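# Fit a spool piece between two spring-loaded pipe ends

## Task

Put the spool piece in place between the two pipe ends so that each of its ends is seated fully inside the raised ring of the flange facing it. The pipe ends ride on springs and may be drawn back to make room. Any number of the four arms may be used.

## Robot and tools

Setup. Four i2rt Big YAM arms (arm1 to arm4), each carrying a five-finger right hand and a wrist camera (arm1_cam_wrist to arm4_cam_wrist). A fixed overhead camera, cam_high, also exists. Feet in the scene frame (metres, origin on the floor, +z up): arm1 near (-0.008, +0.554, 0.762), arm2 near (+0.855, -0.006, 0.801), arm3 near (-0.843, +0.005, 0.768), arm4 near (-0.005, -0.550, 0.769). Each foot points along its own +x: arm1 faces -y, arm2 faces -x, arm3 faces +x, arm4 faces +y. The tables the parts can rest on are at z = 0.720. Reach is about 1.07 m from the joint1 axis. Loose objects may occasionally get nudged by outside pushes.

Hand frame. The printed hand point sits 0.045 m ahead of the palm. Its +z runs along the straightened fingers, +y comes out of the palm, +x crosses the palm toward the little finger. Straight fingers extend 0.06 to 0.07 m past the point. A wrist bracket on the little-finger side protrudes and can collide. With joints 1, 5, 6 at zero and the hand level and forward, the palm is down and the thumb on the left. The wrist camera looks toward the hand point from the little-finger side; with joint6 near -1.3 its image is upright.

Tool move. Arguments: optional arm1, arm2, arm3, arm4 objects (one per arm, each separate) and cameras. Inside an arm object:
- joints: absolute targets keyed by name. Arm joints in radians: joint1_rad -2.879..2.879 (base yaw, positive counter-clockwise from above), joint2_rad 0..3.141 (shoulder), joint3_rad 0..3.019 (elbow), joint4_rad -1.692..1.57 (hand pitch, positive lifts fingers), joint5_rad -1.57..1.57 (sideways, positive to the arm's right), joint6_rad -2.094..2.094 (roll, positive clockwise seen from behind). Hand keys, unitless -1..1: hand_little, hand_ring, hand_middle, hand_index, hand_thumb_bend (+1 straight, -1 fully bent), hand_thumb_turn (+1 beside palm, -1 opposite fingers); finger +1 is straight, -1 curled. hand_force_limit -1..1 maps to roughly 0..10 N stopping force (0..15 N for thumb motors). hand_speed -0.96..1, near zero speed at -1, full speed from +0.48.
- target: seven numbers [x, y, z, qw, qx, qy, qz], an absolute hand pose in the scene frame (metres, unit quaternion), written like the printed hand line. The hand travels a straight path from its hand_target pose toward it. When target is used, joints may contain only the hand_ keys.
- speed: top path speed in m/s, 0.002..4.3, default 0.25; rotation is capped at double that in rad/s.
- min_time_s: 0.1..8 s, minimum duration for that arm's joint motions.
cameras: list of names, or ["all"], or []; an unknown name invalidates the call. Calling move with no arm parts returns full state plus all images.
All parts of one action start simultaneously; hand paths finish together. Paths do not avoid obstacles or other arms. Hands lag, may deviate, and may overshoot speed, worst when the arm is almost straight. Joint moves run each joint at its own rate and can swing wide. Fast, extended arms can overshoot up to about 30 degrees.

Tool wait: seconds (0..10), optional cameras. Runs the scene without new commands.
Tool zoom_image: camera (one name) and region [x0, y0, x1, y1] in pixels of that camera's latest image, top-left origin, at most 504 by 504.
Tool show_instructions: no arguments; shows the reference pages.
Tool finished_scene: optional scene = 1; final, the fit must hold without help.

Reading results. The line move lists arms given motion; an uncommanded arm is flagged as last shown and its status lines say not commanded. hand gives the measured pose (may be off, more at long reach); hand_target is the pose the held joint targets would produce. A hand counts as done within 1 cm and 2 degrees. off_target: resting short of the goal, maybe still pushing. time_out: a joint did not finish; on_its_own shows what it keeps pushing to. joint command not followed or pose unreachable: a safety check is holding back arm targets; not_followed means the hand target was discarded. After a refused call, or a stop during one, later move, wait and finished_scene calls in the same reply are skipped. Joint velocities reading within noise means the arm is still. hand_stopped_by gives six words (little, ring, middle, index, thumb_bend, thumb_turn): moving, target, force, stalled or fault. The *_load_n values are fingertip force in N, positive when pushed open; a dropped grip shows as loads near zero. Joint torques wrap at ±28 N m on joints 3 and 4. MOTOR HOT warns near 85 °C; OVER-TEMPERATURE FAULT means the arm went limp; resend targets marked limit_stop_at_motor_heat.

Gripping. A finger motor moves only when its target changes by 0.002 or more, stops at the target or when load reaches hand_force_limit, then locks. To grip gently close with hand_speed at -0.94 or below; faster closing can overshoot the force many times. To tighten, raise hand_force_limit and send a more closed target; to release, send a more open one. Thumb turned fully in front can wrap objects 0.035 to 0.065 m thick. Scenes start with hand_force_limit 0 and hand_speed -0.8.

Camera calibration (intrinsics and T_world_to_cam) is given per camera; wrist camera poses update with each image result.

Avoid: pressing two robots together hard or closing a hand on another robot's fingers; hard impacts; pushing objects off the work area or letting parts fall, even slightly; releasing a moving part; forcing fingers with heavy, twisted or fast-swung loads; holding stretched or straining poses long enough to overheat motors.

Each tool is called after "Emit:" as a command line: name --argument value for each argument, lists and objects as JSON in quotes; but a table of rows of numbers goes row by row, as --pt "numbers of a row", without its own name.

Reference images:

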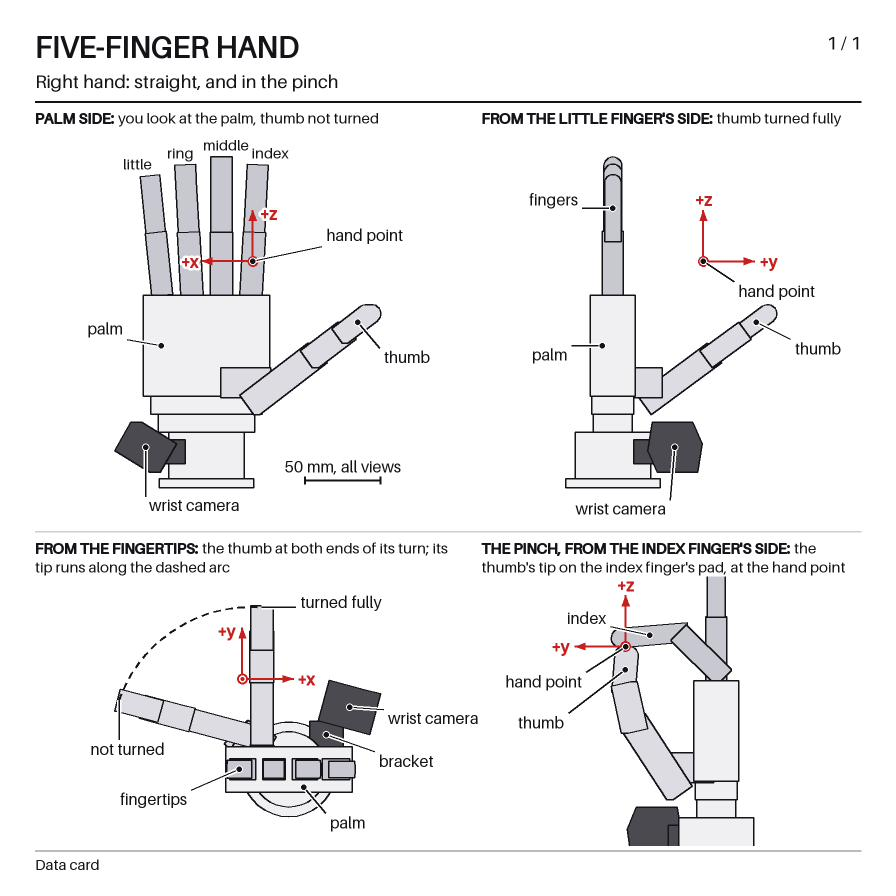

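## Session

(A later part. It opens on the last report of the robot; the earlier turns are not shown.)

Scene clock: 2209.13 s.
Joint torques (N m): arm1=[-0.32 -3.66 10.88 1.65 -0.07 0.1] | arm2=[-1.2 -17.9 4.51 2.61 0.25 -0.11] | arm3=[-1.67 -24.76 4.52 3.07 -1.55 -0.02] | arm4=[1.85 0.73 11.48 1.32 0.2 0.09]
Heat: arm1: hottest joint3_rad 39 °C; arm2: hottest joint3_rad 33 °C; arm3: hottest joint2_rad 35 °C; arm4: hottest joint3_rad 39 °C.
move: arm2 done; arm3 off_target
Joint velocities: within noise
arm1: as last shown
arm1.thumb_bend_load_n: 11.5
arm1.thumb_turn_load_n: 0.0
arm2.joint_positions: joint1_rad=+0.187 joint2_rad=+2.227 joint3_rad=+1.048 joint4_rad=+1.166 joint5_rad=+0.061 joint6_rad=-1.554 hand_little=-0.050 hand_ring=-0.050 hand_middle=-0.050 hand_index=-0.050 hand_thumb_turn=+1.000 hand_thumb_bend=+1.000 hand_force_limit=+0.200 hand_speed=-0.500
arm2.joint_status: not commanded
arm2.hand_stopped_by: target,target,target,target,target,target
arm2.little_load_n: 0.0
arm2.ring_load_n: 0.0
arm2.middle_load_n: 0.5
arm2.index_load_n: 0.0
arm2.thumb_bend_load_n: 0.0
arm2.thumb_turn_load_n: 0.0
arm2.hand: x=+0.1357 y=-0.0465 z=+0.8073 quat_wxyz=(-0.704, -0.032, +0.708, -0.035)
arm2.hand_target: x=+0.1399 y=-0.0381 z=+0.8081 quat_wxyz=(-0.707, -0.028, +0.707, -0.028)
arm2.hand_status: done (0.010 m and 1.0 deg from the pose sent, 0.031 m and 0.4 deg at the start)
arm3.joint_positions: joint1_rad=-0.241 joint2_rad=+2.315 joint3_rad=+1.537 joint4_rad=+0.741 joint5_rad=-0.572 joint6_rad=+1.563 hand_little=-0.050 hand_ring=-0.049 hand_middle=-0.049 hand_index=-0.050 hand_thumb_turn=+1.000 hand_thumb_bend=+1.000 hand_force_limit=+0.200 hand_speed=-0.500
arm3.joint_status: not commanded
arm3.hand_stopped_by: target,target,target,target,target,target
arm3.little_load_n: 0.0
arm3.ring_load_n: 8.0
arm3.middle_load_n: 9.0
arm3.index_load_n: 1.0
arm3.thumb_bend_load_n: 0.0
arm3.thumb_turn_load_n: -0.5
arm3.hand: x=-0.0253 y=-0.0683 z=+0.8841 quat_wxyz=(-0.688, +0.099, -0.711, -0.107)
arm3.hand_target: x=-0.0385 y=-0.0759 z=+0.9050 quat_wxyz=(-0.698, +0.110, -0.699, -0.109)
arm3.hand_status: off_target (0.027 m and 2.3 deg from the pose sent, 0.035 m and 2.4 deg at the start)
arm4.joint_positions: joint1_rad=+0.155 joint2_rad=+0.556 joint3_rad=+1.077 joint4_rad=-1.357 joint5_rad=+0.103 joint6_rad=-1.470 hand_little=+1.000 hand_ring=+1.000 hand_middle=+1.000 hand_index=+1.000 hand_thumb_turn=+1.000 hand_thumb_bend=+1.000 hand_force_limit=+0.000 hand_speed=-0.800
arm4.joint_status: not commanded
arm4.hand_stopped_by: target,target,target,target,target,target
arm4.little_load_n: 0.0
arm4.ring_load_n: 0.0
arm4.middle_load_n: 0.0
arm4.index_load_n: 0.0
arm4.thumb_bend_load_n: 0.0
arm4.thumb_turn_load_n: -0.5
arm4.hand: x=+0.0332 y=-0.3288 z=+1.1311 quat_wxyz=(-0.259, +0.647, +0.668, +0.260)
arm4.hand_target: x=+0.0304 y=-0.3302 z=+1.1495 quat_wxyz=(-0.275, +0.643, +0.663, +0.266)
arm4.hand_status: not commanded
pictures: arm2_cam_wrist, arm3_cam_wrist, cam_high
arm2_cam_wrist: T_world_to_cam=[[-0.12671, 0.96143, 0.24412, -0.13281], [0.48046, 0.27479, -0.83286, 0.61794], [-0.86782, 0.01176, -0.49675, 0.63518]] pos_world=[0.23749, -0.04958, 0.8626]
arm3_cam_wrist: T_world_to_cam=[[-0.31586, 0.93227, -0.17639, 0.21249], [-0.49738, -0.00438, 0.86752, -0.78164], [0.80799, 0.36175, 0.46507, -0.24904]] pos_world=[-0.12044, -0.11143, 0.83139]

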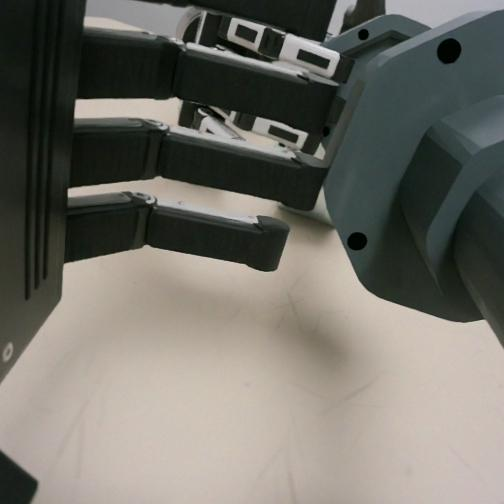

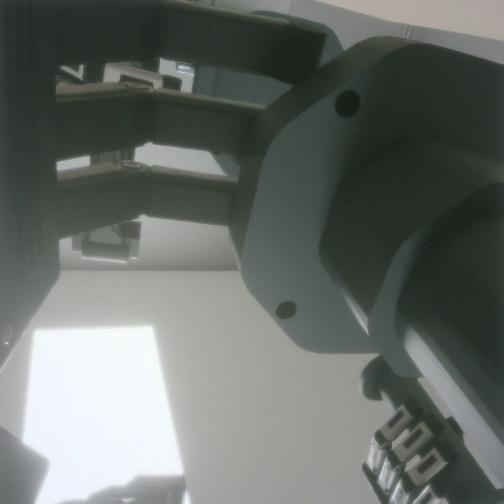

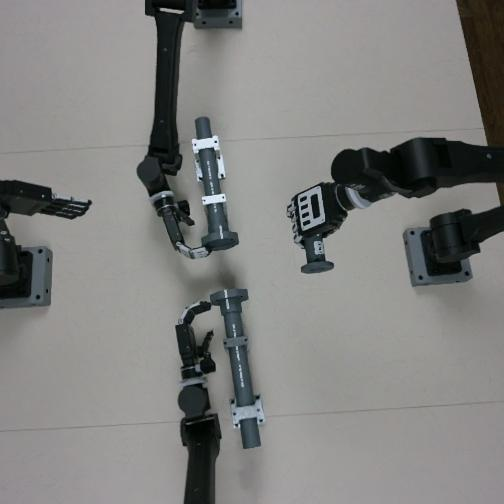

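Emit:
move --arm3 '{"target": [-0.060, -0.072, 0.908, 0.6985, -0.1098, 0.6985, 0.1098], "speed": 0.1}' --arm2 '{"target": [0.105, -0.070, 0.808, 0.7041, -0.0642, -0.7041, -0.0642], "speed": 0.1}' --cameras '["cam_high", "arm3_cam_wrist"]'

Emit:
zoom_image --camera "cam_high" --region '[150, 200, 290, 340]'

Scene clock: 2331.97 s.
Joint torques (N m): arm1=[-0.44 -3.66 10.92 1.61 -0.07 0.1] | arm2=[-0.44 -17.2 9.4 1.61 -0.02 -0.01] | arm3=[-2.08 -25.82 2.66 3.71 -2.76 0.02] | arm4=[1.79 0.79 11.49 1.32 0.2 0.09]
Heat: arm1: hottest joint3_rad 39 °C; arm2: hottest joint3_rad 33 °C; arm3: hottest joint2_rad 35 °C; arm4: hottest joint3_rad 40 °C.
move: arm2 off_target; arm3 off_target
Joint velocities: within noise
arm1, arm4: as last shown
arm1.thumb_bend_load_n: 12.0
arm1.thumb_turn_load_n: -0.5
arm2.joint_positions: joint1_rad=+0.301 joint2_rad=+2.278 joint3_rad=+1.223 joint4_rad=+1.047 joint5_rad=+0.454 joint6_rad=-1.561 hand_little=-0.050 hand_ring=-0.050 hand_middle=-0.050 hand_index=-0.050 hand_thumb_turn=+1.000 hand_thumb_bend=+1.000 hand_force_limit=+0.200 hand_speed=-0.500
arm2.joint_status: not commanded
arm2.hand_stopped_by: target,target,target,target,target,target
arm2.little_load_n: 0.0
arm2.ring_load_n: 0.0
arm2.middle_load_n: 0.0
arm2.index_load_n: 0.0
arm2.thumb_bend_load_n: 0.0
arm2.thumb_turn_load_n: 0.0
arm2.hand: x=+0.1140 y=-0.0665 z=+0.8154 quat_wxyz=(-0.705, +0.064, +0.703, +0.066)
arm2.hand_target: x=+0.1056 y=-0.0699 z=+0.8081 quat_wxyz=(-0.704, +0.064, +0.704, +0.064)
arm2.hand_status: off_target (0.012 m and 0.2 deg from the pose sent, 0.039 m and 15.9 deg at the start)
arm3.joint_positions: joint1_rad=-0.238 joint2_rad=+2.292 joint3_rad=+1.490 joint4_rad=+0.764 joint5_rad=-0.541 joint6_rad=+1.560 hand_little=-0.050 hand_ring=-0.049 hand_middle=-0.048 hand_index=-0.050 hand_thumb_turn=+1.000 hand_thumb_bend=+1.000 hand_force_limit=+0.200 hand_speed=-0.500
arm3.joint_status: not commanded
arm3.hand_stopped_by: target,target,target,target,target,target
arm3.little_load_n: 0.0
arm3.ring_load_n: 10.5
arm3.middle_load_n: 13.0
arm3.index_load_n: 5.5
arm3.thumb_bend_load_n: 0.0
arm3.thumb_turn_load_n: 0.0
arm3.hand: x=-0.0330 y=-0.0672 z=+0.8837 quat_wxyz=(-0.688, +0.090, -0.713, -0.096)
arm3.hand_target: x=-0.0564 y=-0.0717 z=+0.9064 quat_wxyz=(-0.698, +0.110, -0.699, -0.109)
arm3.hand_status: off_target (0.037 m and 3.4 deg from the pose sent, 0.042 m and 2.3 deg at the start)
arm4.thumb_turn_load_n: 0.0
pictures: arm3_cam_wrist, cam_high
arm3_cam_wrist: T_world_to_cam=[[-0.29051, 0.94, -0.17893, 0.21251], [-0.49594, 0.012, 0.86827, -0.78456], [0.81832, 0.34097, 0.46269, -0.24197]] pos_world=[-0.12936, -0.10783, 0.8312]

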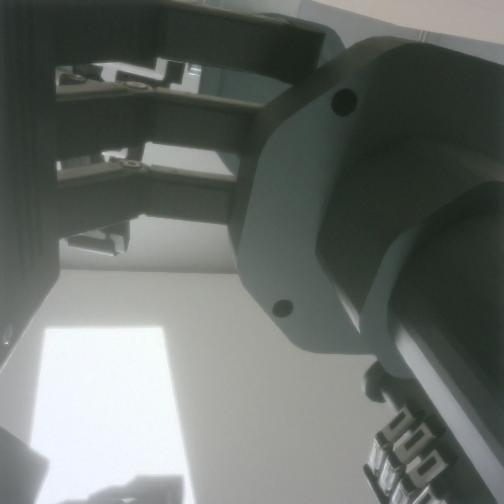

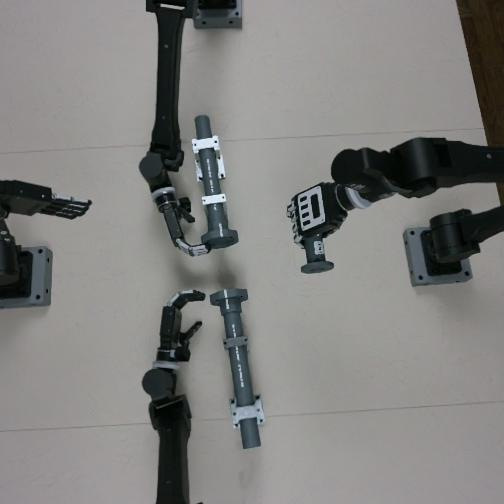

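Scaled by 3.600 from the camera's image (finer frame: 720x720).

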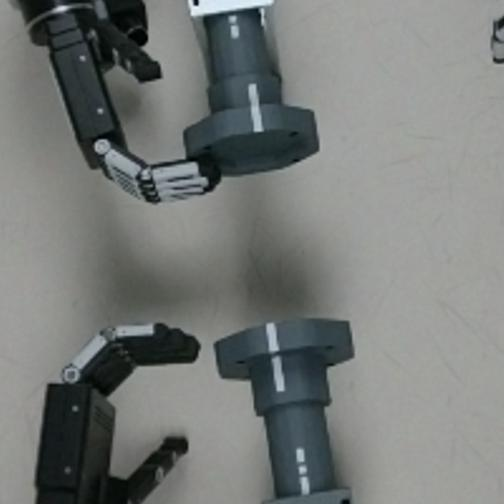

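Emit:
move --arm2 '{"target": [0.086, -0.068, 0.802, 0.7041, -0.0642, -0.7041, -0.0642], "speed": 0.15}'

Emit:
move --arm2 '{"target": [0.086, -0.042, 0.802, 0.7041, -0.0642, -0.7041, -0.0642], "speed": 0.15}' --cameras '["cam_high", "arm2_cam_wrist"]'

Emit:
zoom_image --camera "cam_high" --region '[150, 200, 290, 340]'

Scene clock: 2342.37 s.
Joint torques (N m): arm1=[-0.38 -3.72 10.92 1.62 -0.06 0.1] | arm2=[-1.14 -17.85 10.21 1.54 -0.05 -0.01] | arm3=[-1.85 -25.93 2.54 3.64 -2.77 0.04] | arm4=[1.85 0.79 11.47 1.32 0.2 0.09]
Heat: arm1: hottest joint3_rad 39 °C; arm2: hottest joint3_rad 33 °C; arm3: hottest joint2_rad 36 °C; arm4: hottest joint3_rad 40 °C.
move: arm2 off_target
Joint velocities: within noise
arm1.joint_positions: joint1_rad=-0.010 joint2_rad=+0.942 joint3_rad=+1.131 joint4_rad=-0.976 joint5_rad=-0.024 joint6_rad=-0.036 hand_little=+0.400 hand_ring=+0.108 hand_middle=+0.105 hand_index=+0.105 hand_thumb_turn=-1.000 hand_thumb_bend=+0.303 hand_force_limit=-0.700 hand_speed=-0.940
arm1.joint_status: not commanded
arm1.hand_stopped_by: target,force,force,force,target,target
arm1.little_load_n: 0.0
arm1.ring_load_n: 1.5
arm1.middle_load_n: 3.0
arm1.index_load_n: 6.0
arm1.thumb_bend_load_n: 12.0
arm1.thumb_turn_load_n: 0.0
arm1.hand: x=+0.0290 y=+0.1795 z=+1.0774 quat_wxyz=(-0.010, +0.027, -0.924, +0.382)
arm1.hand_target: x=+0.0301 y=+0.1800 z=+1.0798 quat_wxyz=(-0.011, +0.027, -0.924, +0.382)
arm1.hand_status: not commanded
arm2.joint_positions: joint1_rad=+0.300 joint2_rad=+2.314 joint3_rad=+1.281 joint4_rad=+1.020 joint5_rad=+0.444 joint6_rad=-1.561 hand_little=-0.050 hand_ring=-0.050 hand_middle=-0.050 hand_index=-0.050 hand_thumb_turn=+1.000 hand_thumb_bend=+1.000 hand_force_limit=+0.200 hand_speed=-0.500
arm2.joint_status: not commanded
arm2.hand_stopped_by: target,target,target,target,target,target
arm2.little_load_n: 0.0
arm2.ring_load_n: 0.0
arm2.middle_load_n: 0.0
arm2.index_load_n: 0.0
arm2.thumb_bend_load_n: 0.0
arm2.thumb_turn_load_n: 0.0
arm2.hand: x=+0.0975 y=-0.0720 z=+0.8083 quat_wxyz=(-0.704, +0.060, +0.705, +0.063)
arm2.hand_target: x=+0.0868 y=-0.0680 z=+0.8021 quat_wxyz=(-0.704, +0.064, +0.704, +0.064)
arm2.hand_status: off_target (0.014 m and 0.5 deg from the pose sent, 0.031 m and 0.2 deg at the start)
arm3, arm4: as last shown
arm3.middle_load_n: 13.5
arm4.ring_load_n: -0.5
pictures: none

Scene clock: 2343.37 s.
Joint torques (N m): arm1=[-0.38 -3.66 10.91 1.62 -0.07 0.1] | arm2=[-0.32 -18.2 8.55 2 -0.04 -0.01] | arm3=[-2.32 -25.82 2.61 3.63 -2.78 0.02] | arm4=[1.85 0.73 11.47 1.32 0.2 0.08]
Heat: arm1: hottest joint3_rad 39 °C; arm2: hottest joint3_rad 33 °C; arm3: hottest joint2_rad 36 °C; arm4: hottest joint3_rad 40 °C.
move: arm2 done
Joint velocities: within noise
arm1, arm3, arm4: as last shown
arm2.joint_positions: joint1_rad=+0.250 joint2_rad=+2.314 joint3_rad=+1.281 joint4_rad=+1.020 joint5_rad=+0.402 joint6_rad=-1.561 hand_little=-0.050 hand_ring=-0.050 hand_middle=-0.050 hand_index=-0.050 hand_thumb_turn=+1.000 hand_thumb_bend=+1.000 hand_force_limit=+0.200 hand_speed=-0.500
arm2.joint_status: not commanded
arm2.hand_stopped_by: target,target,target,target,target,target
arm2.little_load_n: 0.0
arm2.ring_load_n: 0.0
arm2.middle_load_n: 0.0
arm2.index_load_n: 0.0
arm2.thumb_bend_load_n: 0.0
arm2.thumb_turn_load_n: 0.0
arm2.hand: x=+0.0911 y=-0.0415 z=+0.8086 quat_wxyz=(-0.704, +0.063, +0.705, +0.066)
arm2.hand_target: x=+0.0863 y=-0.0421 z=+0.8020 quat_wxyz=(-0.704, +0.064, +0.704, +0.064)
arm2.hand_status: done (0.008 m and 0.2 deg from the pose sent, 0.033 m and 0.5 deg at the start)
arm3.index_load_n: 5.0
arm4.ring_load_n: 0.0
pictures: arm2_cam_wrist, cam_high
arm2_cam_wrist: T_world_to_cam=[[0.14277, 0.95705, 0.25233, -0.17493], [0.5348, 0.13992, -0.83331, 0.62884], [-0.83283, 0.25391, -0.49185, 0.59989]] pos_world=[0.18828, -0.07289, 0.86321]

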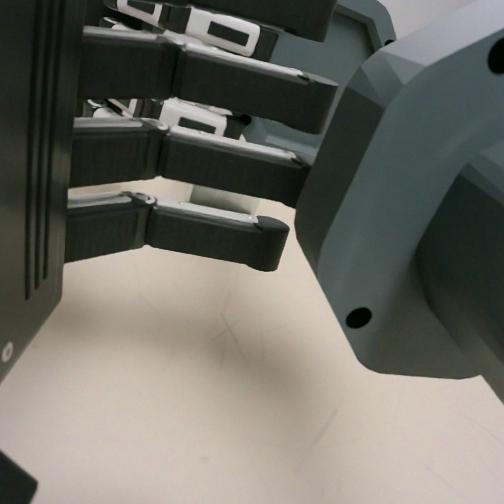

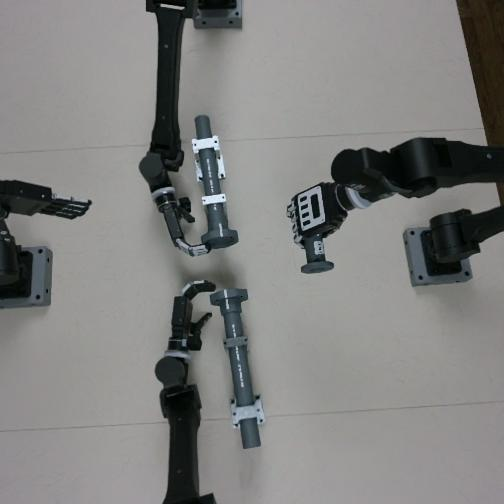

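Scaled by 3.600 from the camera's image (finer frame: 720x720).

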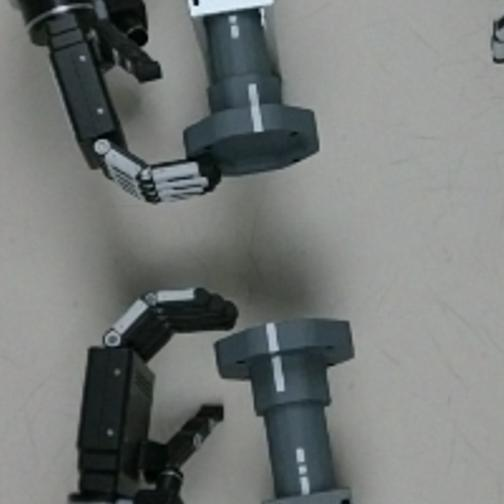

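Emit:
move --arm2 '{"target": [0.110, -0.044, 0.804, 0.7041, -0.0642, -0.7041, -0.0642], "speed": 0.1}'

Emit:
move --arm2 '{"target": [0.135, -0.042, 0.806, 0.7041, -0.0642, -0.7041, -0.0642], "speed": 0.1}' --cameras '["cam_high", "arm2_cam_wrist"]'

Emit:
zoom_image --camera "cam_high" --region '[150, 200, 290, 340]'

Scene clock: 2354.83 s.
Joint torques (N m): arm1=[-0.38 -3.6 10.92 1.61 -0.07 0.09] | arm2=[0.56 -19.72 5.12 2.43 0.1 -0.01] | arm3=[-2.2 -25.82 2.58 3.64 -2.78 -0.02] | arm4=[1.85 0.85 11.47 1.32 0.2 0.09]
Heat: arm1: hottest joint3_rad 39 °C; arm2: hottest joint3_rad 34 °C; arm3: hottest joint2_rad 37 °C; arm4: hottest joint3_rad 40 °C.
move: arm2 done
Joint velocities: within noise
arm1, arm3, arm4: as last shown
arm1.index_load_n: 5.5
arm2.joint_positions: joint1_rad=+0.251 joint2_rad=+2.304 joint3_rad=+1.241 joint4_rad=+1.053 joint5_rad=+0.410 joint6_rad=-1.561 hand_little=-0.050 hand_ring=-0.050 hand_middle=-0.050 hand_index=-0.050 hand_thumb_turn=+1.000 hand_thumb_bend=+1.000 hand_force_limit=+0.200 hand_speed=-0.500
arm2.joint_status: not commanded
arm2.hand_stopped_by: target,target,target,target,target,target
arm2.little_load_n: -0.5
arm2.ring_load_n: 0.0
arm2.middle_load_n: 0.0
arm2.index_load_n: 0.0
arm2.thumb_bend_load_n: -0.5
arm2.thumb_turn_load_n: 0.0
arm2.hand: x=+0.1039 y=-0.0386 z=+0.8059 quat_wxyz=(-0.704, +0.066, +0.704, +0.068)
arm2.hand_target: x=+0.1098 y=-0.0440 z=+0.8041 quat_wxyz=(-0.704, +0.064, +0.704, +0.064)
arm2.hand_status: done (0.008 m and 0.4 deg from the pose sent, 0.020 m and 0.2 deg at the start)
arm3.index_load_n: 5.5
pictures: none

Scene clock: 2355.80 s.
Joint torques (N m): arm1=[-0.38 -3.72 10.92 1.62 -0.07 0.1] | arm2=[0.79 -20.13 2.86 3.04 0.56 -0.05] | arm3=[-2.55 -25.58 2.65 3.67 -2.77 0.02] | arm4=[1.79 0.73 11.47 1.31 0.2 0.09]
Heat: arm1: hottest joint3_rad 39 °C; arm2: hottest joint3_rad 34 °C; arm3: hottest joint2_rad 37 °C; arm4: hottest joint3_rad 40 °C.
move: arm2 off_target
Joint velocities: within noise
arm1, arm3, arm4: as last shown
arm1.index_load_n: 6.0
arm1.thumb_bend_load_n: 11.5
arm2.joint_positions: joint1_rad=+0.255 joint2_rad=+2.281 joint3_rad=+1.183 joint4_rad=+1.083 joint5_rad=+0.403 joint6_rad=-1.558 hand_little=-0.050 hand_ring=-0.050 hand_middle=-0.049 hand_index=-0.050 hand_thumb_turn=+1.000 hand_thumb_bend=+1.000 hand_force_limit=+0.200 hand_speed=-0.500
arm2.joint_status: not commanded
arm2.hand_stopped_by: target,target,target,target,target,target
arm2.little_load_n: 0.0
arm2.ring_load_n: 4.5
arm2.middle_load_n: 7.0
arm2.index_load_n: 0.0
arm2.thumb_bend_load_n: 0.0
arm2.thumb_turn_load_n: 0.0
arm2.hand: x=+0.1204 y=-0.0388 z=+0.8052 quat_wxyz=(-0.703, +0.063, +0.706, +0.063)
arm2.hand_target: x=+0.1343 y=-0.0417 z=+0.8058 quat_wxyz=(-0.704, +0.064, +0.704, +0.064)
arm2.hand_status: off_target (0.015 m and 0.3 deg from the pose sent, 0.031 m and 0.4 deg at the start)
arm3.index_load_n: 5.0
pictures: arm2_cam_wrist, cam_high
arm2_cam_wrist: T_world_to_cam=[[0.13815, 0.95821, 0.25048, -0.17874], [0.53629, 0.14025, -0.8323, 0.60904], [-0.83265, 0.24931, -0.4945, 0.62392]] pos_world=[0.21758, -0.06969, 0.86021]

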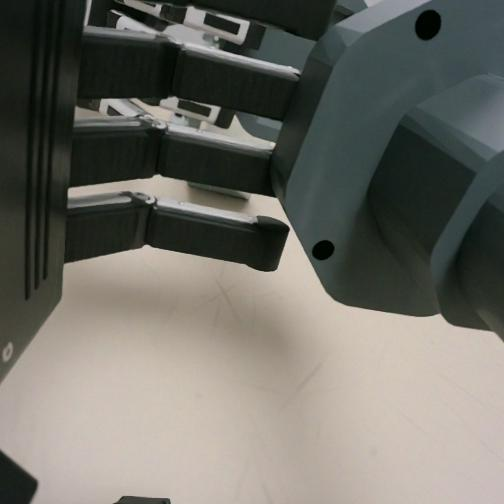

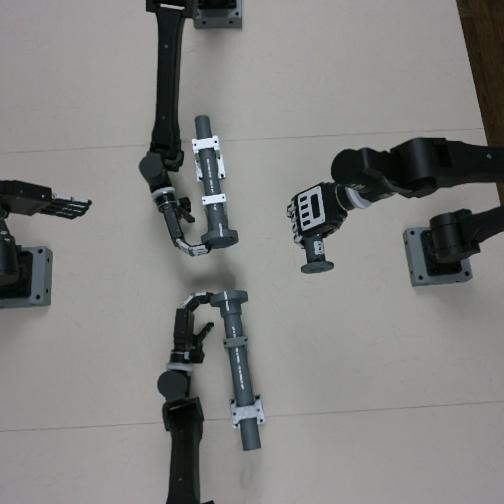

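Scaled by 3.600 from the camera's image (finer frame: 720x720).

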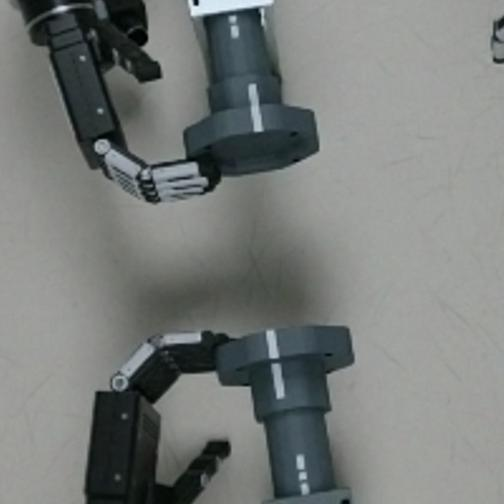

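Emit:
move --arm2 '{"target": [0.170, -0.040, 0.808, 0.7041, -0.0642, -0.7041, -0.0642], "speed": 0.1}' --arm3 '{"target": [-0.080, -0.070, 0.908, 0.6985, -0.1098, 0.6985, 0.1098], "speed": 0.1}' --cameras '["cam_high", "arm2_cam_wrist", "arm3_cam_wrist"]'

Emit:
zoom_image --camera "cam_high" --region '[150, 200, 290, 340]'

Scene clock: 2371.13 s.
Joint torques (N m): arm1=[-0.5 -3.6 10.93 1.62 -0.07 0.09] | arm2=[1.73 -21.36 -1.54 4.23 1.57 -0.11] | arm3=[-3.02 -26.7 0.73 4.34 -3.71 0.01] | arm4=[1.85 0.73 11.47 1.32 0.2 0.09]
Heat: arm1: hottest joint3_rad 39 °C; arm2: hottest joint3_rad 33 °C; arm3: hottest joint2_rad 38 °C; arm4: hottest joint3_rad 40 °C.
move: arm2 off_target; arm3 off_target
Joint velocities: within noise
arm1, arm4: as last shown
arm1.thumb_bend_load_n: 12.0
arm2.joint_positions: joint1_rad=+0.252 joint2_rad=+2.261 joint3_rad=+1.132 joint4_rad=+1.109 joint5_rad=+0.384 joint6_rad=-1.552 hand_little=-0.050 hand_ring=-0.049 hand_middle=-0.049 hand_index=-0.050 hand_thumb_turn=+1.000 hand_thumb_bend=+1.000 hand_force_limit=+0.200 hand_speed=-0.500
arm2.joint_status: not commanded
arm2.hand_stopped_by: target,target,target,target,target,target
arm2.little_load_n: 5.5
arm2.ring_load_n: 11.0
arm2.middle_load_n: 13.5
arm2.index_load_n: 0.0
arm2.thumb_bend_load_n: 0.0
arm2.thumb_turn_load_n: 0.5
arm2.hand: x=+0.1339 y=-0.0365 z=+0.8039 quat_wxyz=(-0.702, +0.059, +0.708, +0.056)
arm2.hand_target: x=+0.1662 y=-0.0390 z=+0.8068 quat_wxyz=(-0.703, +0.064, +0.705, +0.064)
arm2.hand_status: off_target (0.036 m and 1.2 deg from the pose sent, 0.050 m and 0.3 deg at the start)
arm3.joint_positions: joint1_rad=-0.235 joint2_rad=+2.276 joint3_rad=+1.448 joint4_rad=+0.785 joint5_rad=-0.520 joint6_rad=+1.556 hand_little=-0.050 hand_ring=-0.049 hand_middle=-0.048 hand_index=-0.049 hand_thumb_turn=+1.000 hand_thumb_bend=+1.000 hand_force_limit=+0.200 hand_speed=-0.500
arm3.joint_status: not commanded
arm3.hand_stopped_by: target,target,target,target,target,target
arm3.little_load_n: 0.0
arm3.ring_load_n: 12.0
arm3.middle_load_n: 17.0
arm3.index_load_n: 9.5
arm3.thumb_bend_load_n: 0.0
arm3.thumb_turn_load_n: 0.0
arm3.hand: x=-0.0412 y=-0.0659 z=+0.8800 quat_wxyz=(-0.688, +0.085, -0.716, -0.089)
arm3.hand_target: x=-0.0736 y=-0.0694 z=+0.9053 quat_wxyz=(-0.698, +0.110, -0.699, -0.109)
arm3.hand_status: off_target (0.048 m and 4.4 deg from the pose sent, 0.053 m and 3.4 deg at the start)
pictures: arm2_cam_wrist, arm3_cam_wrist, cam_high
arm2_cam_wrist: T_world_to_cam=[[0.12182, 0.96163, 0.24581, -0.17646], [0.53765, 0.14424, -0.83074, 0.59908], [-0.83432, 0.23335, -0.49945, 0.6376]] pos_world=[0.23137, -0.06551, 0.8595]
arm3_cam_wrist: T_world_to_cam=[[-0.27348, 0.94471, -0.18092, 0.21108], [-0.49182, 0.02431, 0.87036, -0.78629], [0.82664, 0.327, 0.45798, -0.23048]] pos_world=[-0.13847, -0.10493, 0.8281]

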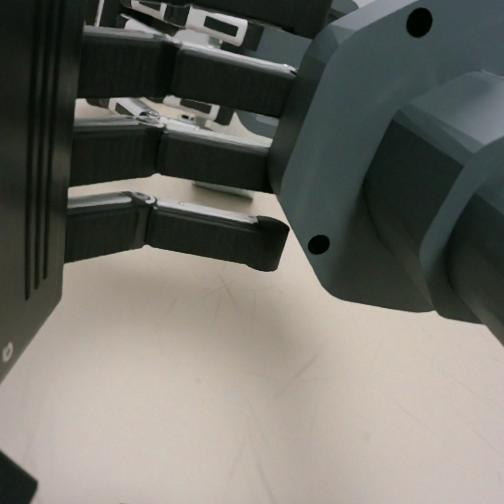

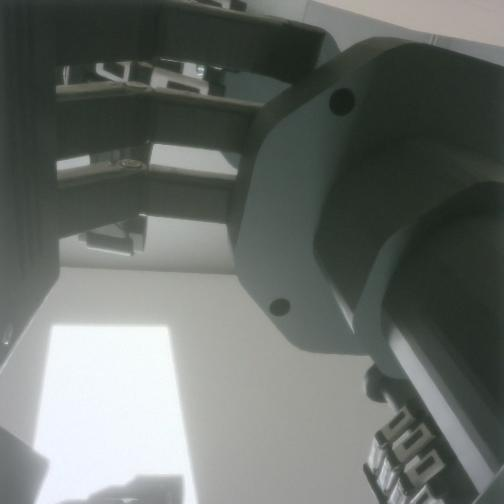

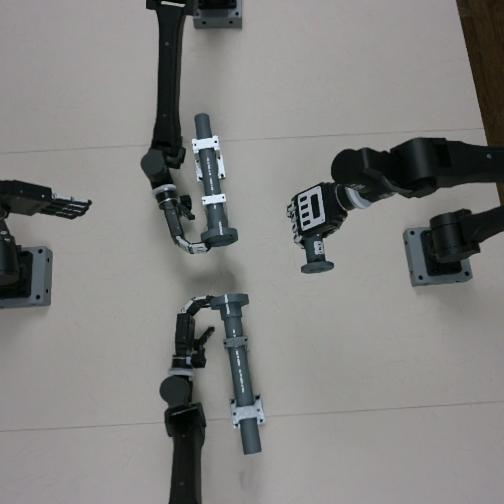

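Scaled by 3.600 from the camera's image (finer frame: 720x720).

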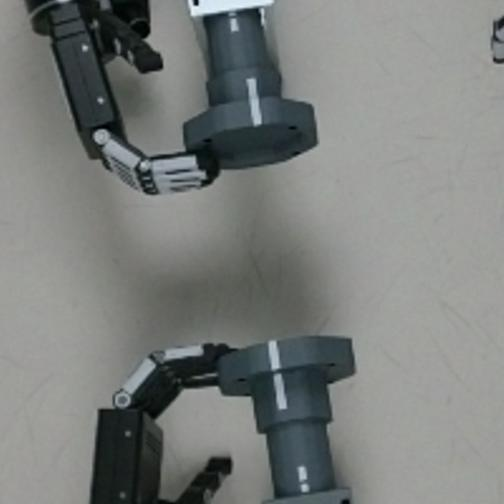

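Emit:
move --arm3 '{"target": [-0.015, -0.070, 0.908, 0.6985, -0.1098, 0.6985, 0.1098], "speed": 0.1}' --arm1 '{"target": [0.044, 0.10, 1.06, 0.0209, -0.0209, 0.7068, -0.7068], "speed": 0.15, "joints": {"hand_little": 1.0}}'

Emit:
move --arm3 '{"target": [-0.005, -0.095, 0.906, 0.6985, -0.1098, 0.6985, 0.1098], "speed": 0.1}' --arm1 '{"target": [0.044, 0.0, 1.04, 0.0209, -0.0209, 0.7068, -0.7068], "speed": 0.1}' --cameras '["cam_high", "arm1_cam_wrist", "arm4_cam_wrist"]'

Emit:
zoom_image --camera "cam_high" --region '[150, 200, 290, 340]'

Scene clock: 2452.07 s.
Joint torques (N m): arm1=[0.5 -2.61 11.41 3.26 0.13 0.17] | arm2=[1.79 -21.25 -1.55 4.27 1.56 -0.1] | arm3=[-0.91 -22.01 8.96 2.04 -0.99 0.14] | arm4=[1.85 0.79 11.48 1.31 0.19 0.09]
Heat: arm1: hottest joint3_rad 39 °C; arm2: hottest joint2_rad 32 °C; arm3: hottest joint5_rad 52 °C; arm4: hottest joint3_rad 40 °C.
move: arm1 off_target; arm3 off_target
Joint velocities: within noise
arm1.joint_positions: joint1_rad=+0.007 joint2_rad=+0.836 joint3_rad=+0.568 joint4_rad=+0.230 joint5_rad=-0.015 joint6_rad=-0.015 hand_little=+1.000 hand_ring=+0.108 hand_middle=+0.105 hand_index=+0.105 hand_thumb_turn=-1.000 hand_thumb_bend=+0.303 hand_force_limit=-0.700 hand_speed=-0.940
arm1.joint_status: all done
arm1.hand_stopped_by: target,force,force,force,target,target
arm1.little_load_n: 0.0
arm1.ring_load_n: 1.5
arm1.middle_load_n: 3.0
arm1.index_load_n: 5.5
arm1.thumb_bend_load_n: 12.0
arm1.thumb_turn_load_n: 0.0
arm1.hand: x=+0.0378 y=+0.1031 z=+1.0461 quat_wxyz=(-0.014, +0.021, -0.721, +0.693)
arm1.hand_target: x=+0.0440 y=+0.1005 z=+1.0599 quat_wxyz=(-0.021, +0.021, -0.707, +0.707)
arm1.hand_status: off_target (0.016 m and 2.4 deg from the pose sent, 0.083 m and 45.1 deg at the start)
arm2, arm4: as last shown
arm2.little_load_n: 6.0
arm2.thumb_turn_load_n: 0.0
arm3.joint_positions: joint1_rad=-0.234 joint2_rad=+2.313 joint3_rad=+1.560 joint4_rad=+0.720 joint5_rad=-0.569 joint6_rad=+1.545 hand_little=-0.050 hand_ring=-0.049 hand_middle=-0.050 hand_index=-0.050 hand_thumb_turn=+1.000 hand_thumb_bend=+1.000 hand_force_limit=+0.200 hand_speed=-0.500
arm3.joint_status: not commanded
arm3.hand_stopped_by: target,target,target,target,target,target
arm3.little_load_n: 0.0
arm3.ring_load_n: 5.0
arm3.middle_load_n: 1.0
arm3.index_load_n: 0.0
arm3.thumb_bend_load_n: 0.0
arm3.thumb_turn_load_n: 0.0
arm3.hand: x=-0.0188 y=-0.0644 z=+0.8911 quat_wxyz=(-0.690, +0.107, -0.709, -0.101)
arm3.hand_target: x=-0.0155 y=-0.0700 z=+0.9080 quat_wxyz=(-0.698, +0.110, -0.699, -0.109)
arm3.hand_status: off_target (0.018 m and 1.8 deg from the pose sent, 0.039 m and 4.4 deg at the start)
pictures: none

Scene clock: 2453.80 s.
Joint torques (N m): arm1=[-0.5 -6.3 15.25 3.26 -0.02 0.16] | arm2=[1.73 -21.13 -1.47 4.26 1.57 -0.1] | arm3=[-0.15 -21.36 9.73 1.65 -0.16 0.07] | arm4=[1.79 0.79 11.49 1.31 0.2 0.09]
Heat: arm1: hottest joint3_rad 39 °C; arm2: hottest joint2_rad 32 °C; arm3: hottest joint5_rad 51 °C; arm4: hottest joint3_rad 40 °C.
move: arm1 off_target; arm3 off_target
Joint velocities: within noise
arm1.joint_positions: joint1_rad=+0.007 joint2_rad=+1.181 joint3_rad=+0.661 joint4_rad=+0.424 joint5_rad=-0.025 joint6_rad=-0.015 hand_little=+1.000 hand_ring=+0.108 hand_middle=+0.105 hand_index=+0.105 hand_thumb_turn=-1.000 hand_thumb_bend=+0.303 hand_force_limit=-0.700 hand_speed=-0.940
arm1.joint_status: not commanded
arm1.hand_stopped_by: target,force,force,force,target,target
arm1.little_load_n: 0.0
arm1.ring_load_n: 1.0
arm1.middle_load_n: 3.0
arm1.index_load_n: 5.5
arm1.thumb_bend_load_n: 12.0
arm1.thumb_turn_load_n: 0.0
arm1.hand: x=+0.0427 y=+0.0225 z=+0.9921 quat_wxyz=(-0.017, +0.025, -0.740, +0.672)
arm1.hand_target: x=+0.0437 y=+0.0043 z=+1.0403 quat_wxyz=(-0.021, +0.021, -0.707, +0.707)
arm1.hand_status: off_target (0.053 m and 5.5 deg from the pose sent, 0.103 m and 2.4 deg at the start)
arm2: as last shown
arm2.little_load_n: 5.5
arm2.thumb_bend_load_n: 0.5
arm3.joint_positions: joint1_rad=-0.269 joint2_rad=+2.334 joint3_rad=+1.625 joint4_rad=+0.696 joint5_rad=-0.621 joint6_rad=+1.558 hand_little=-0.050 hand_ring=-0.050 hand_middle=-0.050 hand_index=-0.050 hand_thumb_turn=+1.000 hand_thumb_bend=+1.000 hand_force_limit=+0.200 hand_speed=-0.500
arm3.joint_status: not commanded
arm3.hand_stopped_by: target,target,target,target,target,target
arm3.little_load_n: 0.0
arm3.ring_load_n: 0.0
arm3.middle_load_n: 0.0
arm3.index_load_n: 0.0
arm3.thumb_bend_load_n: 0.0
arm3.thumb_turn_load_n: 0.0
arm3.hand: x=-0.0126 y=-0.0890 z=+0.9020 quat_wxyz=(-0.695, +0.112, -0.702, -0.109)
arm3.hand_target: x=-0.0055 y=-0.0951 z=+0.9061 quat_wxyz=(-0.699, +0.110, -0.699, -0.110)
arm3.hand_status: off_target (0.011 m and 0.6 deg from the pose sent, 0.037 m and 1.8 deg at the start)
arm4.joint_positions: joint1_rad=+0.155 joint2_rad=+0.556 joint3_rad=+1.077 joint4_rad=-1.357 joint5_rad=+0.103 joint6_rad=-1.470 hand_little=+1.000 hand_ring=+1.000 hand_middle=+1.000 hand_index=+1.000 hand_thumb_turn=+1.000 hand_thumb_bend=+1.000 hand_force_limit=+0.000 hand_speed=-0.800
arm4.joint_status: not commanded
arm4.hand_stopped_by: target,target,target,target,target,target
arm4.little_load_n: 0.0
arm4.ring_load_n: 0.0
arm4.middle_load_n: 0.0
arm4.index_load_n: 0.0
arm4.thumb_bend_load_n: 0.0
arm4.thumb_turn_load_n: 0.0
arm4.hand: x=+0.0332 y=-0.3288 z=+1.1311 quat_wxyz=(-0.259, +0.647, +0.668, +0.260)
arm4.hand_target: x=+0.0304 y=-0.3302 z=+1.1495 quat_wxyz=(-0.275, +0.643, +0.663, +0.266)
arm4.hand_status: not commanded
pictures: arm1_cam_wrist, arm4_cam_wrist, cam_high
arm1_cam_wrist: T_world_to_cam=[[-0.31004, 0.05834, -0.94893, 0.94896], [0.77573, 0.59258, -0.21702, 0.16471], [0.54966, -0.8034, -0.22898, 0.33578]] pos_world=[-0.01812, 0.1168, 1.01313]
arm4_cam_wrist: T_world_to_cam=[[0.94556, 0.29522, 0.13693, -0.08628], [0.3185, -0.9259, -0.20314, -0.08499], [0.06681, 0.2357, -0.96953, 1.28396]] pos_world=[0.02287, -0.35585, 1.23939]

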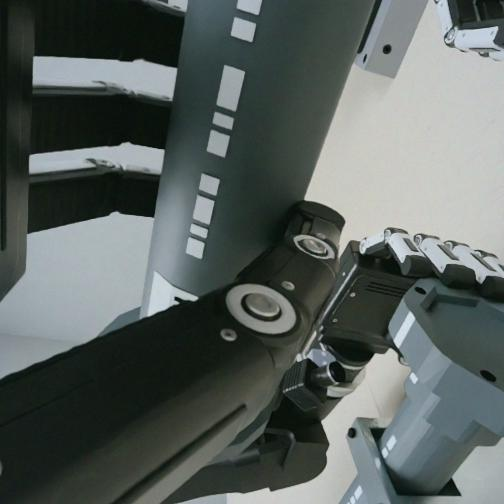

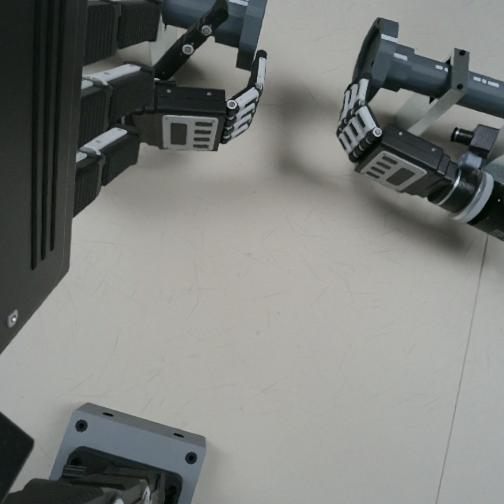

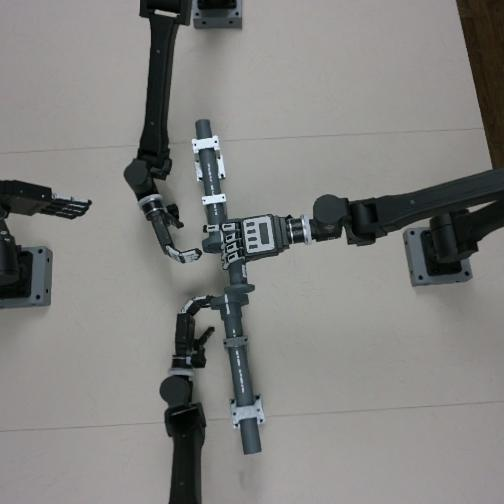

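Scaled by 3.600 from the camera's image (finer frame: 720x720).

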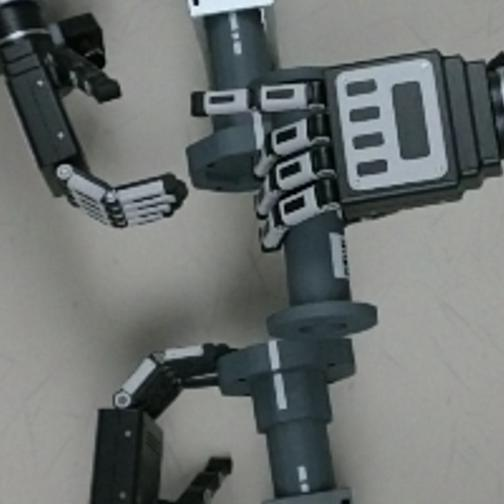

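Emit:
move --arm3 '{"target": [0.008, -0.092, 0.906, 0.6985, -0.1098, 0.6985, 0.1098], "speed": 0.1}'

Emit:
move --arm3 '{"target": [0.006, -0.080, 0.906, 0.6985, -0.1098, 0.6985, 0.1098], "speed": 0.1}'

Emit:
move --arm3 '{"target": [-0.030, -0.082, 0.910, 0.6985, -0.1098, 0.6985, 0.1098], "speed": 0.1}' --cameras '["cam_high", "arm3_cam_wrist"]'

Emit:
zoom_image --camera "cam_high" --region '[150, 200, 290, 340]'

Scene clock: 2470.93 s.
Joint torques (N m): arm1=[-0.56 -6.24 15.28 3.29 -0.03 0.15] | arm2=[1.73 -21.07 -1.54 4.22 1.58 -0.11] | arm3=[0.62 -20.95 9.96 1.63 0.01 0.08] | arm4=[1.85 0.79 11.47 1.32 0.2 0.09]
Heat: arm1: hottest joint3_rad 40 °C; arm2: hottest joint2_rad 32 °C; arm3: hottest joint5_rad 42 °C; arm4: hottest joint3_rad 40 °C.
move: arm3 done
Joint velocities: within noise
arm1, arm2, arm4: as last shown
arm1.ring_load_n: 1.5
arm2.thumb_bend_load_n: 0.0
arm3.joint_positions: joint1_rad=-0.269 joint2_rad=+2.357 joint3_rad=+1.673 joint4_rad=+0.670 joint5_rad=-0.616 joint6_rad=+1.558 hand_little=-0.050 hand_ring=-0.050 hand_middle=-0.050 hand_index=-0.050 hand_thumb_turn=+1.000 hand_thumb_bend=+1.000 hand_force_limit=+0.200 hand_speed=-0.500
arm3.joint_status: not commanded
arm3.hand_stopped_by: target,target,target,target,target,target
arm3.little_load_n: 0.0
arm3.ring_load_n: 0.0
arm3.middle_load_n: 0.0
arm3.index_load_n: 0.0
arm3.thumb_bend_load_n: -0.5
arm3.thumb_turn_load_n: 0.0
arm3.hand: x=-0.0012 y=-0.0932 z=+0.9020 quat_wxyz=(-0.695, +0.110, -0.703, -0.107)
arm3.hand_target: x=+0.0074 y=-0.0920 z=+0.9061 quat_wxyz=(-0.699, +0.110, -0.699, -0.110)
arm3.hand_status: done (0.010 m and 0.7 deg from the pose sent, 0.021 m and 0.6 deg at the start)
pictures: none

Scene clock: 2471.90 s.
Joint torques (N m): arm1=[-0.5 -6.24 15.27 3.28 -0.03 0.16] | arm2=[1.67 -21.25 -1.54 4.27 1.57 -0.1] | arm3=[0.38 -22.42 8.31 2.06 -0.01 0.05] | arm4=[1.79 0.73 11.48 1.31 0.2 0.09]
Heat: arm1: hottest joint3_rad 40 °C; arm2: hottest joint2_rad 32 °C; arm3: hottest joint5_rad 42 °C; arm4: hottest joint3_rad 40 °C.
move: arm3 done
Joint velocities: within noise
arm1, arm2, arm4: as last shown
arm1.middle_load_n: 2.5
arm2.middle_load_n: 13.0
arm3.joint_positions: joint1_rad=-0.255 joint2_rad=+2.357 joint3_rad=+1.673 joint4_rad=+0.670 joint5_rad=-0.601 joint6_rad=+1.558 hand_little=-0.050 hand_ring=-0.050 hand_middle=-0.050 hand_index=-0.050 hand_thumb_turn=+1.000 hand_thumb_bend=+1.000 hand_force_limit=+0.200 hand_speed=-0.500
arm3.joint_status: not commanded
arm3.hand_stopped_by: target,target,target,target,target,target
arm3.little_load_n: 0.0
arm3.ring_load_n: 0.5
arm3.middle_load_n: 0.0
arm3.index_load_n: 0.0
arm3.thumb_bend_load_n: 0.0
arm3.thumb_turn_load_n: 0.0
arm3.hand: x=+0.0017 y=-0.0844 z=+0.9020 quat_wxyz=(-0.695, +0.109, -0.703, -0.107)
arm3.hand_target: x=+0.0058 y=-0.0800 z=+0.9061 quat_wxyz=(-0.698, +0.110, -0.699, -0.110)
arm3.hand_status: done (0.007 m and 0.7 deg from the pose sent, 0.016 m and 0.7 deg at the start)
pictures: none

Scene clock: 2472.87 s.
Joint torques (N m): arm1=[-0.56 -6.24 15.28 3.28 -0.02 0.16] | arm2=[1.61 -21.3 -1.52 4.26 1.56 -0.1] | arm3=[-1.38 -24.7 5.61 3.17 -1.1 0.02] | arm4=[1.85 0.79 11.47 1.32 0.2 0.09]
Heat: arm1: hottest joint3_rad 40 °C; arm2: hottest joint2_rad 32 °C; arm3: hottest joint5_rad 42 °C; arm4: hottest joint3_rad 40 °C.
move: arm3 off_target
Joint velocities: within noise
arm1, arm2, arm4: as last shown
arm1.middle_load_n: 3.0
arm3.joint_positions: joint1_rad=-0.255 joint2_rad=+2.324 joint3_rad=+1.567 joint4_rad=+0.714 joint5_rad=-0.589 joint6_rad=+1.560 hand_little=-0.050 hand_ring=-0.050 hand_middle=-0.049 hand_index=-0.050 hand_thumb_turn=+1.000 hand_thumb_bend=+1.000 hand_force_limit=+0.200 hand_speed=-0.500
arm3.joint_status: not commanded
arm3.hand_stopped_by: target,target,target,target,target,target
arm3.little_load_n: 0.0
arm3.ring_load_n: 0.0
arm3.middle_load_n: 10.0
arm3.index_load_n: 1.0
arm3.thumb_bend_load_n: 0.0
arm3.thumb_turn_load_n: 0.0
arm3.hand: x=-0.0210 y=-0.0791 z=+0.8852 quat_wxyz=(-0.686, +0.100, -0.713, -0.108)
arm3.hand_target: x=-0.0291 y=-0.0819 z=+0.9092 quat_wxyz=(-0.698, +0.110, -0.699, -0.110)
arm3.hand_status: off_target (0.027 m and 2.5 deg from the pose sent, 0.033 m and 0.7 deg at the start)
arm4.little_load_n: 0.5
pictures: arm3_cam_wrist, cam_high
arm3_cam_wrist: T_world_to_cam=[[-0.31983, 0.93122, -0.17475, 0.22247], [-0.49227, -0.00573, 0.87043, -0.78303], [0.80956, 0.36441, 0.46024, -0.24455]] pos_world=[-0.11633, -0.12253, 0.83299]

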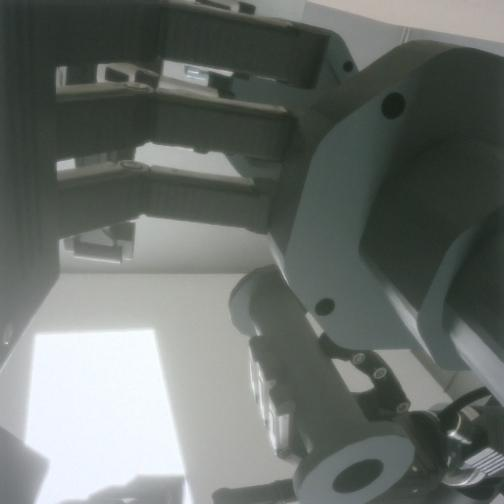

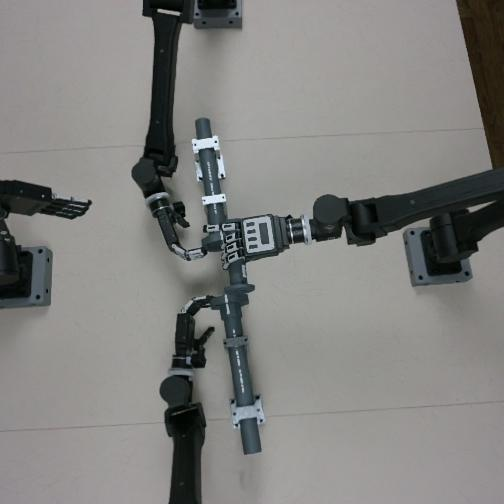

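Scaled by 3.600 from the camera's image (finer frame: 720x720).

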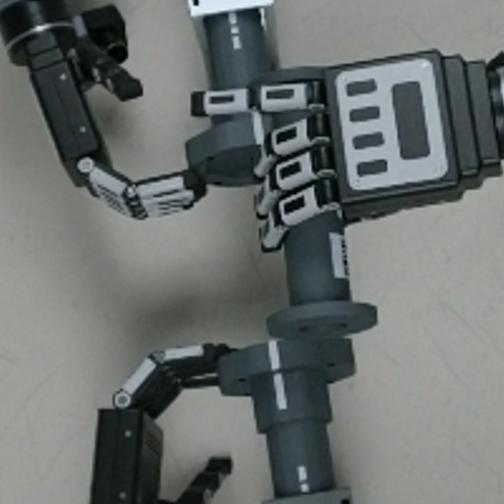

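Emit:
move --arm3 '{"target": [0.000, -0.082, 0.922, 0.6985, -0.1098, 0.6985, 0.1098], "speed": 0.1}'

Emit:
move --arm3 '{"target": [-0.035, -0.083, 0.924, 0.6985, -0.1098, 0.6985, 0.1098], "speed": 0.1}' --cameras '["cam_high", "arm3_cam_wrist"]'

Scene clock: 2483.37 s.
Joint torques (N m): arm1=[-0.5 -6.18 15.27 3.28 -0.02 0.16] | arm2=[1.85 -21.25 -1.55 4.26 1.57 -0.11] | arm3=[-0.15 -22.48 9.66 1.54 -0.17 0.04] | arm4=[1.79 0.79 11.47 1.32 0.2 0.09]
Heat: arm1: hottest joint3_rad 41 °C; arm2: hottest joint2_rad 32 °C; arm3: hottest joint5_rad 39 °C; arm4: hottest joint3_rad 40 °C.
move: arm3 off_target
Joint velocities: within noise
arm1, arm2, arm4: as last shown
arm2.little_load_n: 6.0
arm3.joint_positions: joint1_rad=-0.254 joint2_rad=+2.324 joint3_rad=+1.628 joint4_rad=+0.669 joint5_rad=-0.601 joint6_rad=+1.560 hand_little=-0.050 hand_ring=-0.050 hand_middle=-0.050 hand_index=-0.050 hand_thumb_turn=+1.000 hand_thumb_bend=+1.000 hand_force_limit=+0.200 hand_speed=-0.500
arm3.joint_status: not commanded
arm3.hand_stopped_by: target,target,target,target,target,target
arm3.little_load_n: 0.0
arm3.ring_load_n: 0.0
arm3.middle_load_n: 0.0
arm3.index_load_n: 0.0
arm3.thumb_bend_load_n: -0.5
arm3.thumb_turn_load_n: 0.0
arm3.hand: x=-0.0077 y=-0.0806 z=+0.9061 quat_wxyz=(-0.690, +0.107, -0.707, -0.110)
arm3.hand_target: x=-0.0007 y=-0.0819 z=+0.9220 quat_wxyz=(-0.698, +0.110, -0.699, -0.110)
arm3.hand_status: off_target (0.018 m and 1.4 deg from the pose sent, 0.042 m and 2.5 deg at the start)
arm4.little_load_n: 0.0
pictures: none

Scene clock: 2484.33 s.
Joint torques (N m): arm1=[-0.5 -6.3 15.28 3.25 -0.02 0.16] | arm2=[1.79 -21.13 -1.48 4.26 1.57 -0.1] | arm3=[-1.26 -25.05 5.15 2.82 -1.39 0.05] | arm4=[1.79 0.79 11.47 1.31 0.2 0.09]
Heat: arm1: hottest joint3_rad 41 °C; arm2: hottest joint2_rad 32 °C; arm3: hottest joint5_rad 38 °C; arm4: hottest joint3_rad 40 °C.
move: arm3 off_target
Joint velocities: within noise
arm1, arm2, arm4: as last shown
arm2.little_load_n: 5.5
arm3.joint_positions: joint1_rad=-0.254 joint2_rad=+2.291 joint3_rad=+1.555 joint4_rad=+0.703 joint5_rad=-0.584 joint6_rad=+1.560 hand_little=-0.050 hand_ring=-0.049 hand_middle=-0.049 hand_index=-0.050 hand_thumb_turn=+1.000 hand_thumb_bend=+1.000 hand_force_limit=+0.200 hand_speed=-0.500
arm3.joint_status: not commanded
arm3.hand_stopped_by: target,target,target,target,target,target
arm3.little_load_n: 0.0
arm3.ring_load_n: 8.0
arm3.middle_load_n: 6.0
arm3.index_load_n: 0.0
arm3.thumb_bend_load_n: 0.0
arm3.thumb_turn_load_n: 0.0
arm3.hand: x=-0.0226 y=-0.0784 z=+0.9035 quat_wxyz=(-0.689, +0.100, -0.710, -0.105)
arm3.hand_target: x=-0.0339 y=-0.0829 z=+0.9232 quat_wxyz=(-0.698, +0.110, -0.699, -0.109)
arm3.hand_status: off_target (0.024 m and 2.1 deg from the pose sent, 0.033 m and 1.4 deg at the start)
pictures: arm3_cam_wrist, cam_high
arm3_cam_wrist: T_world_to_cam=[[-0.31446, 0.93186, -0.181, 0.23032], [-0.50111, -0.00101, 0.86538, -0.79503], [0.80623, 0.36283, 0.46728, -0.25852]] pos_world=[-0.11754, -0.12163, 0.8505]

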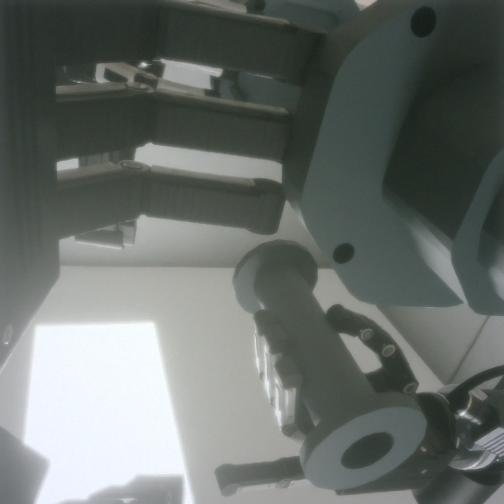

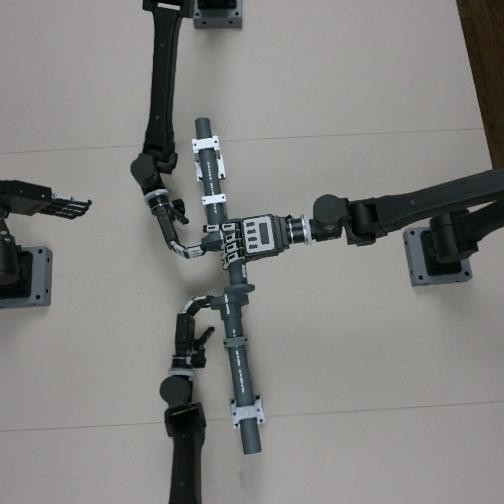

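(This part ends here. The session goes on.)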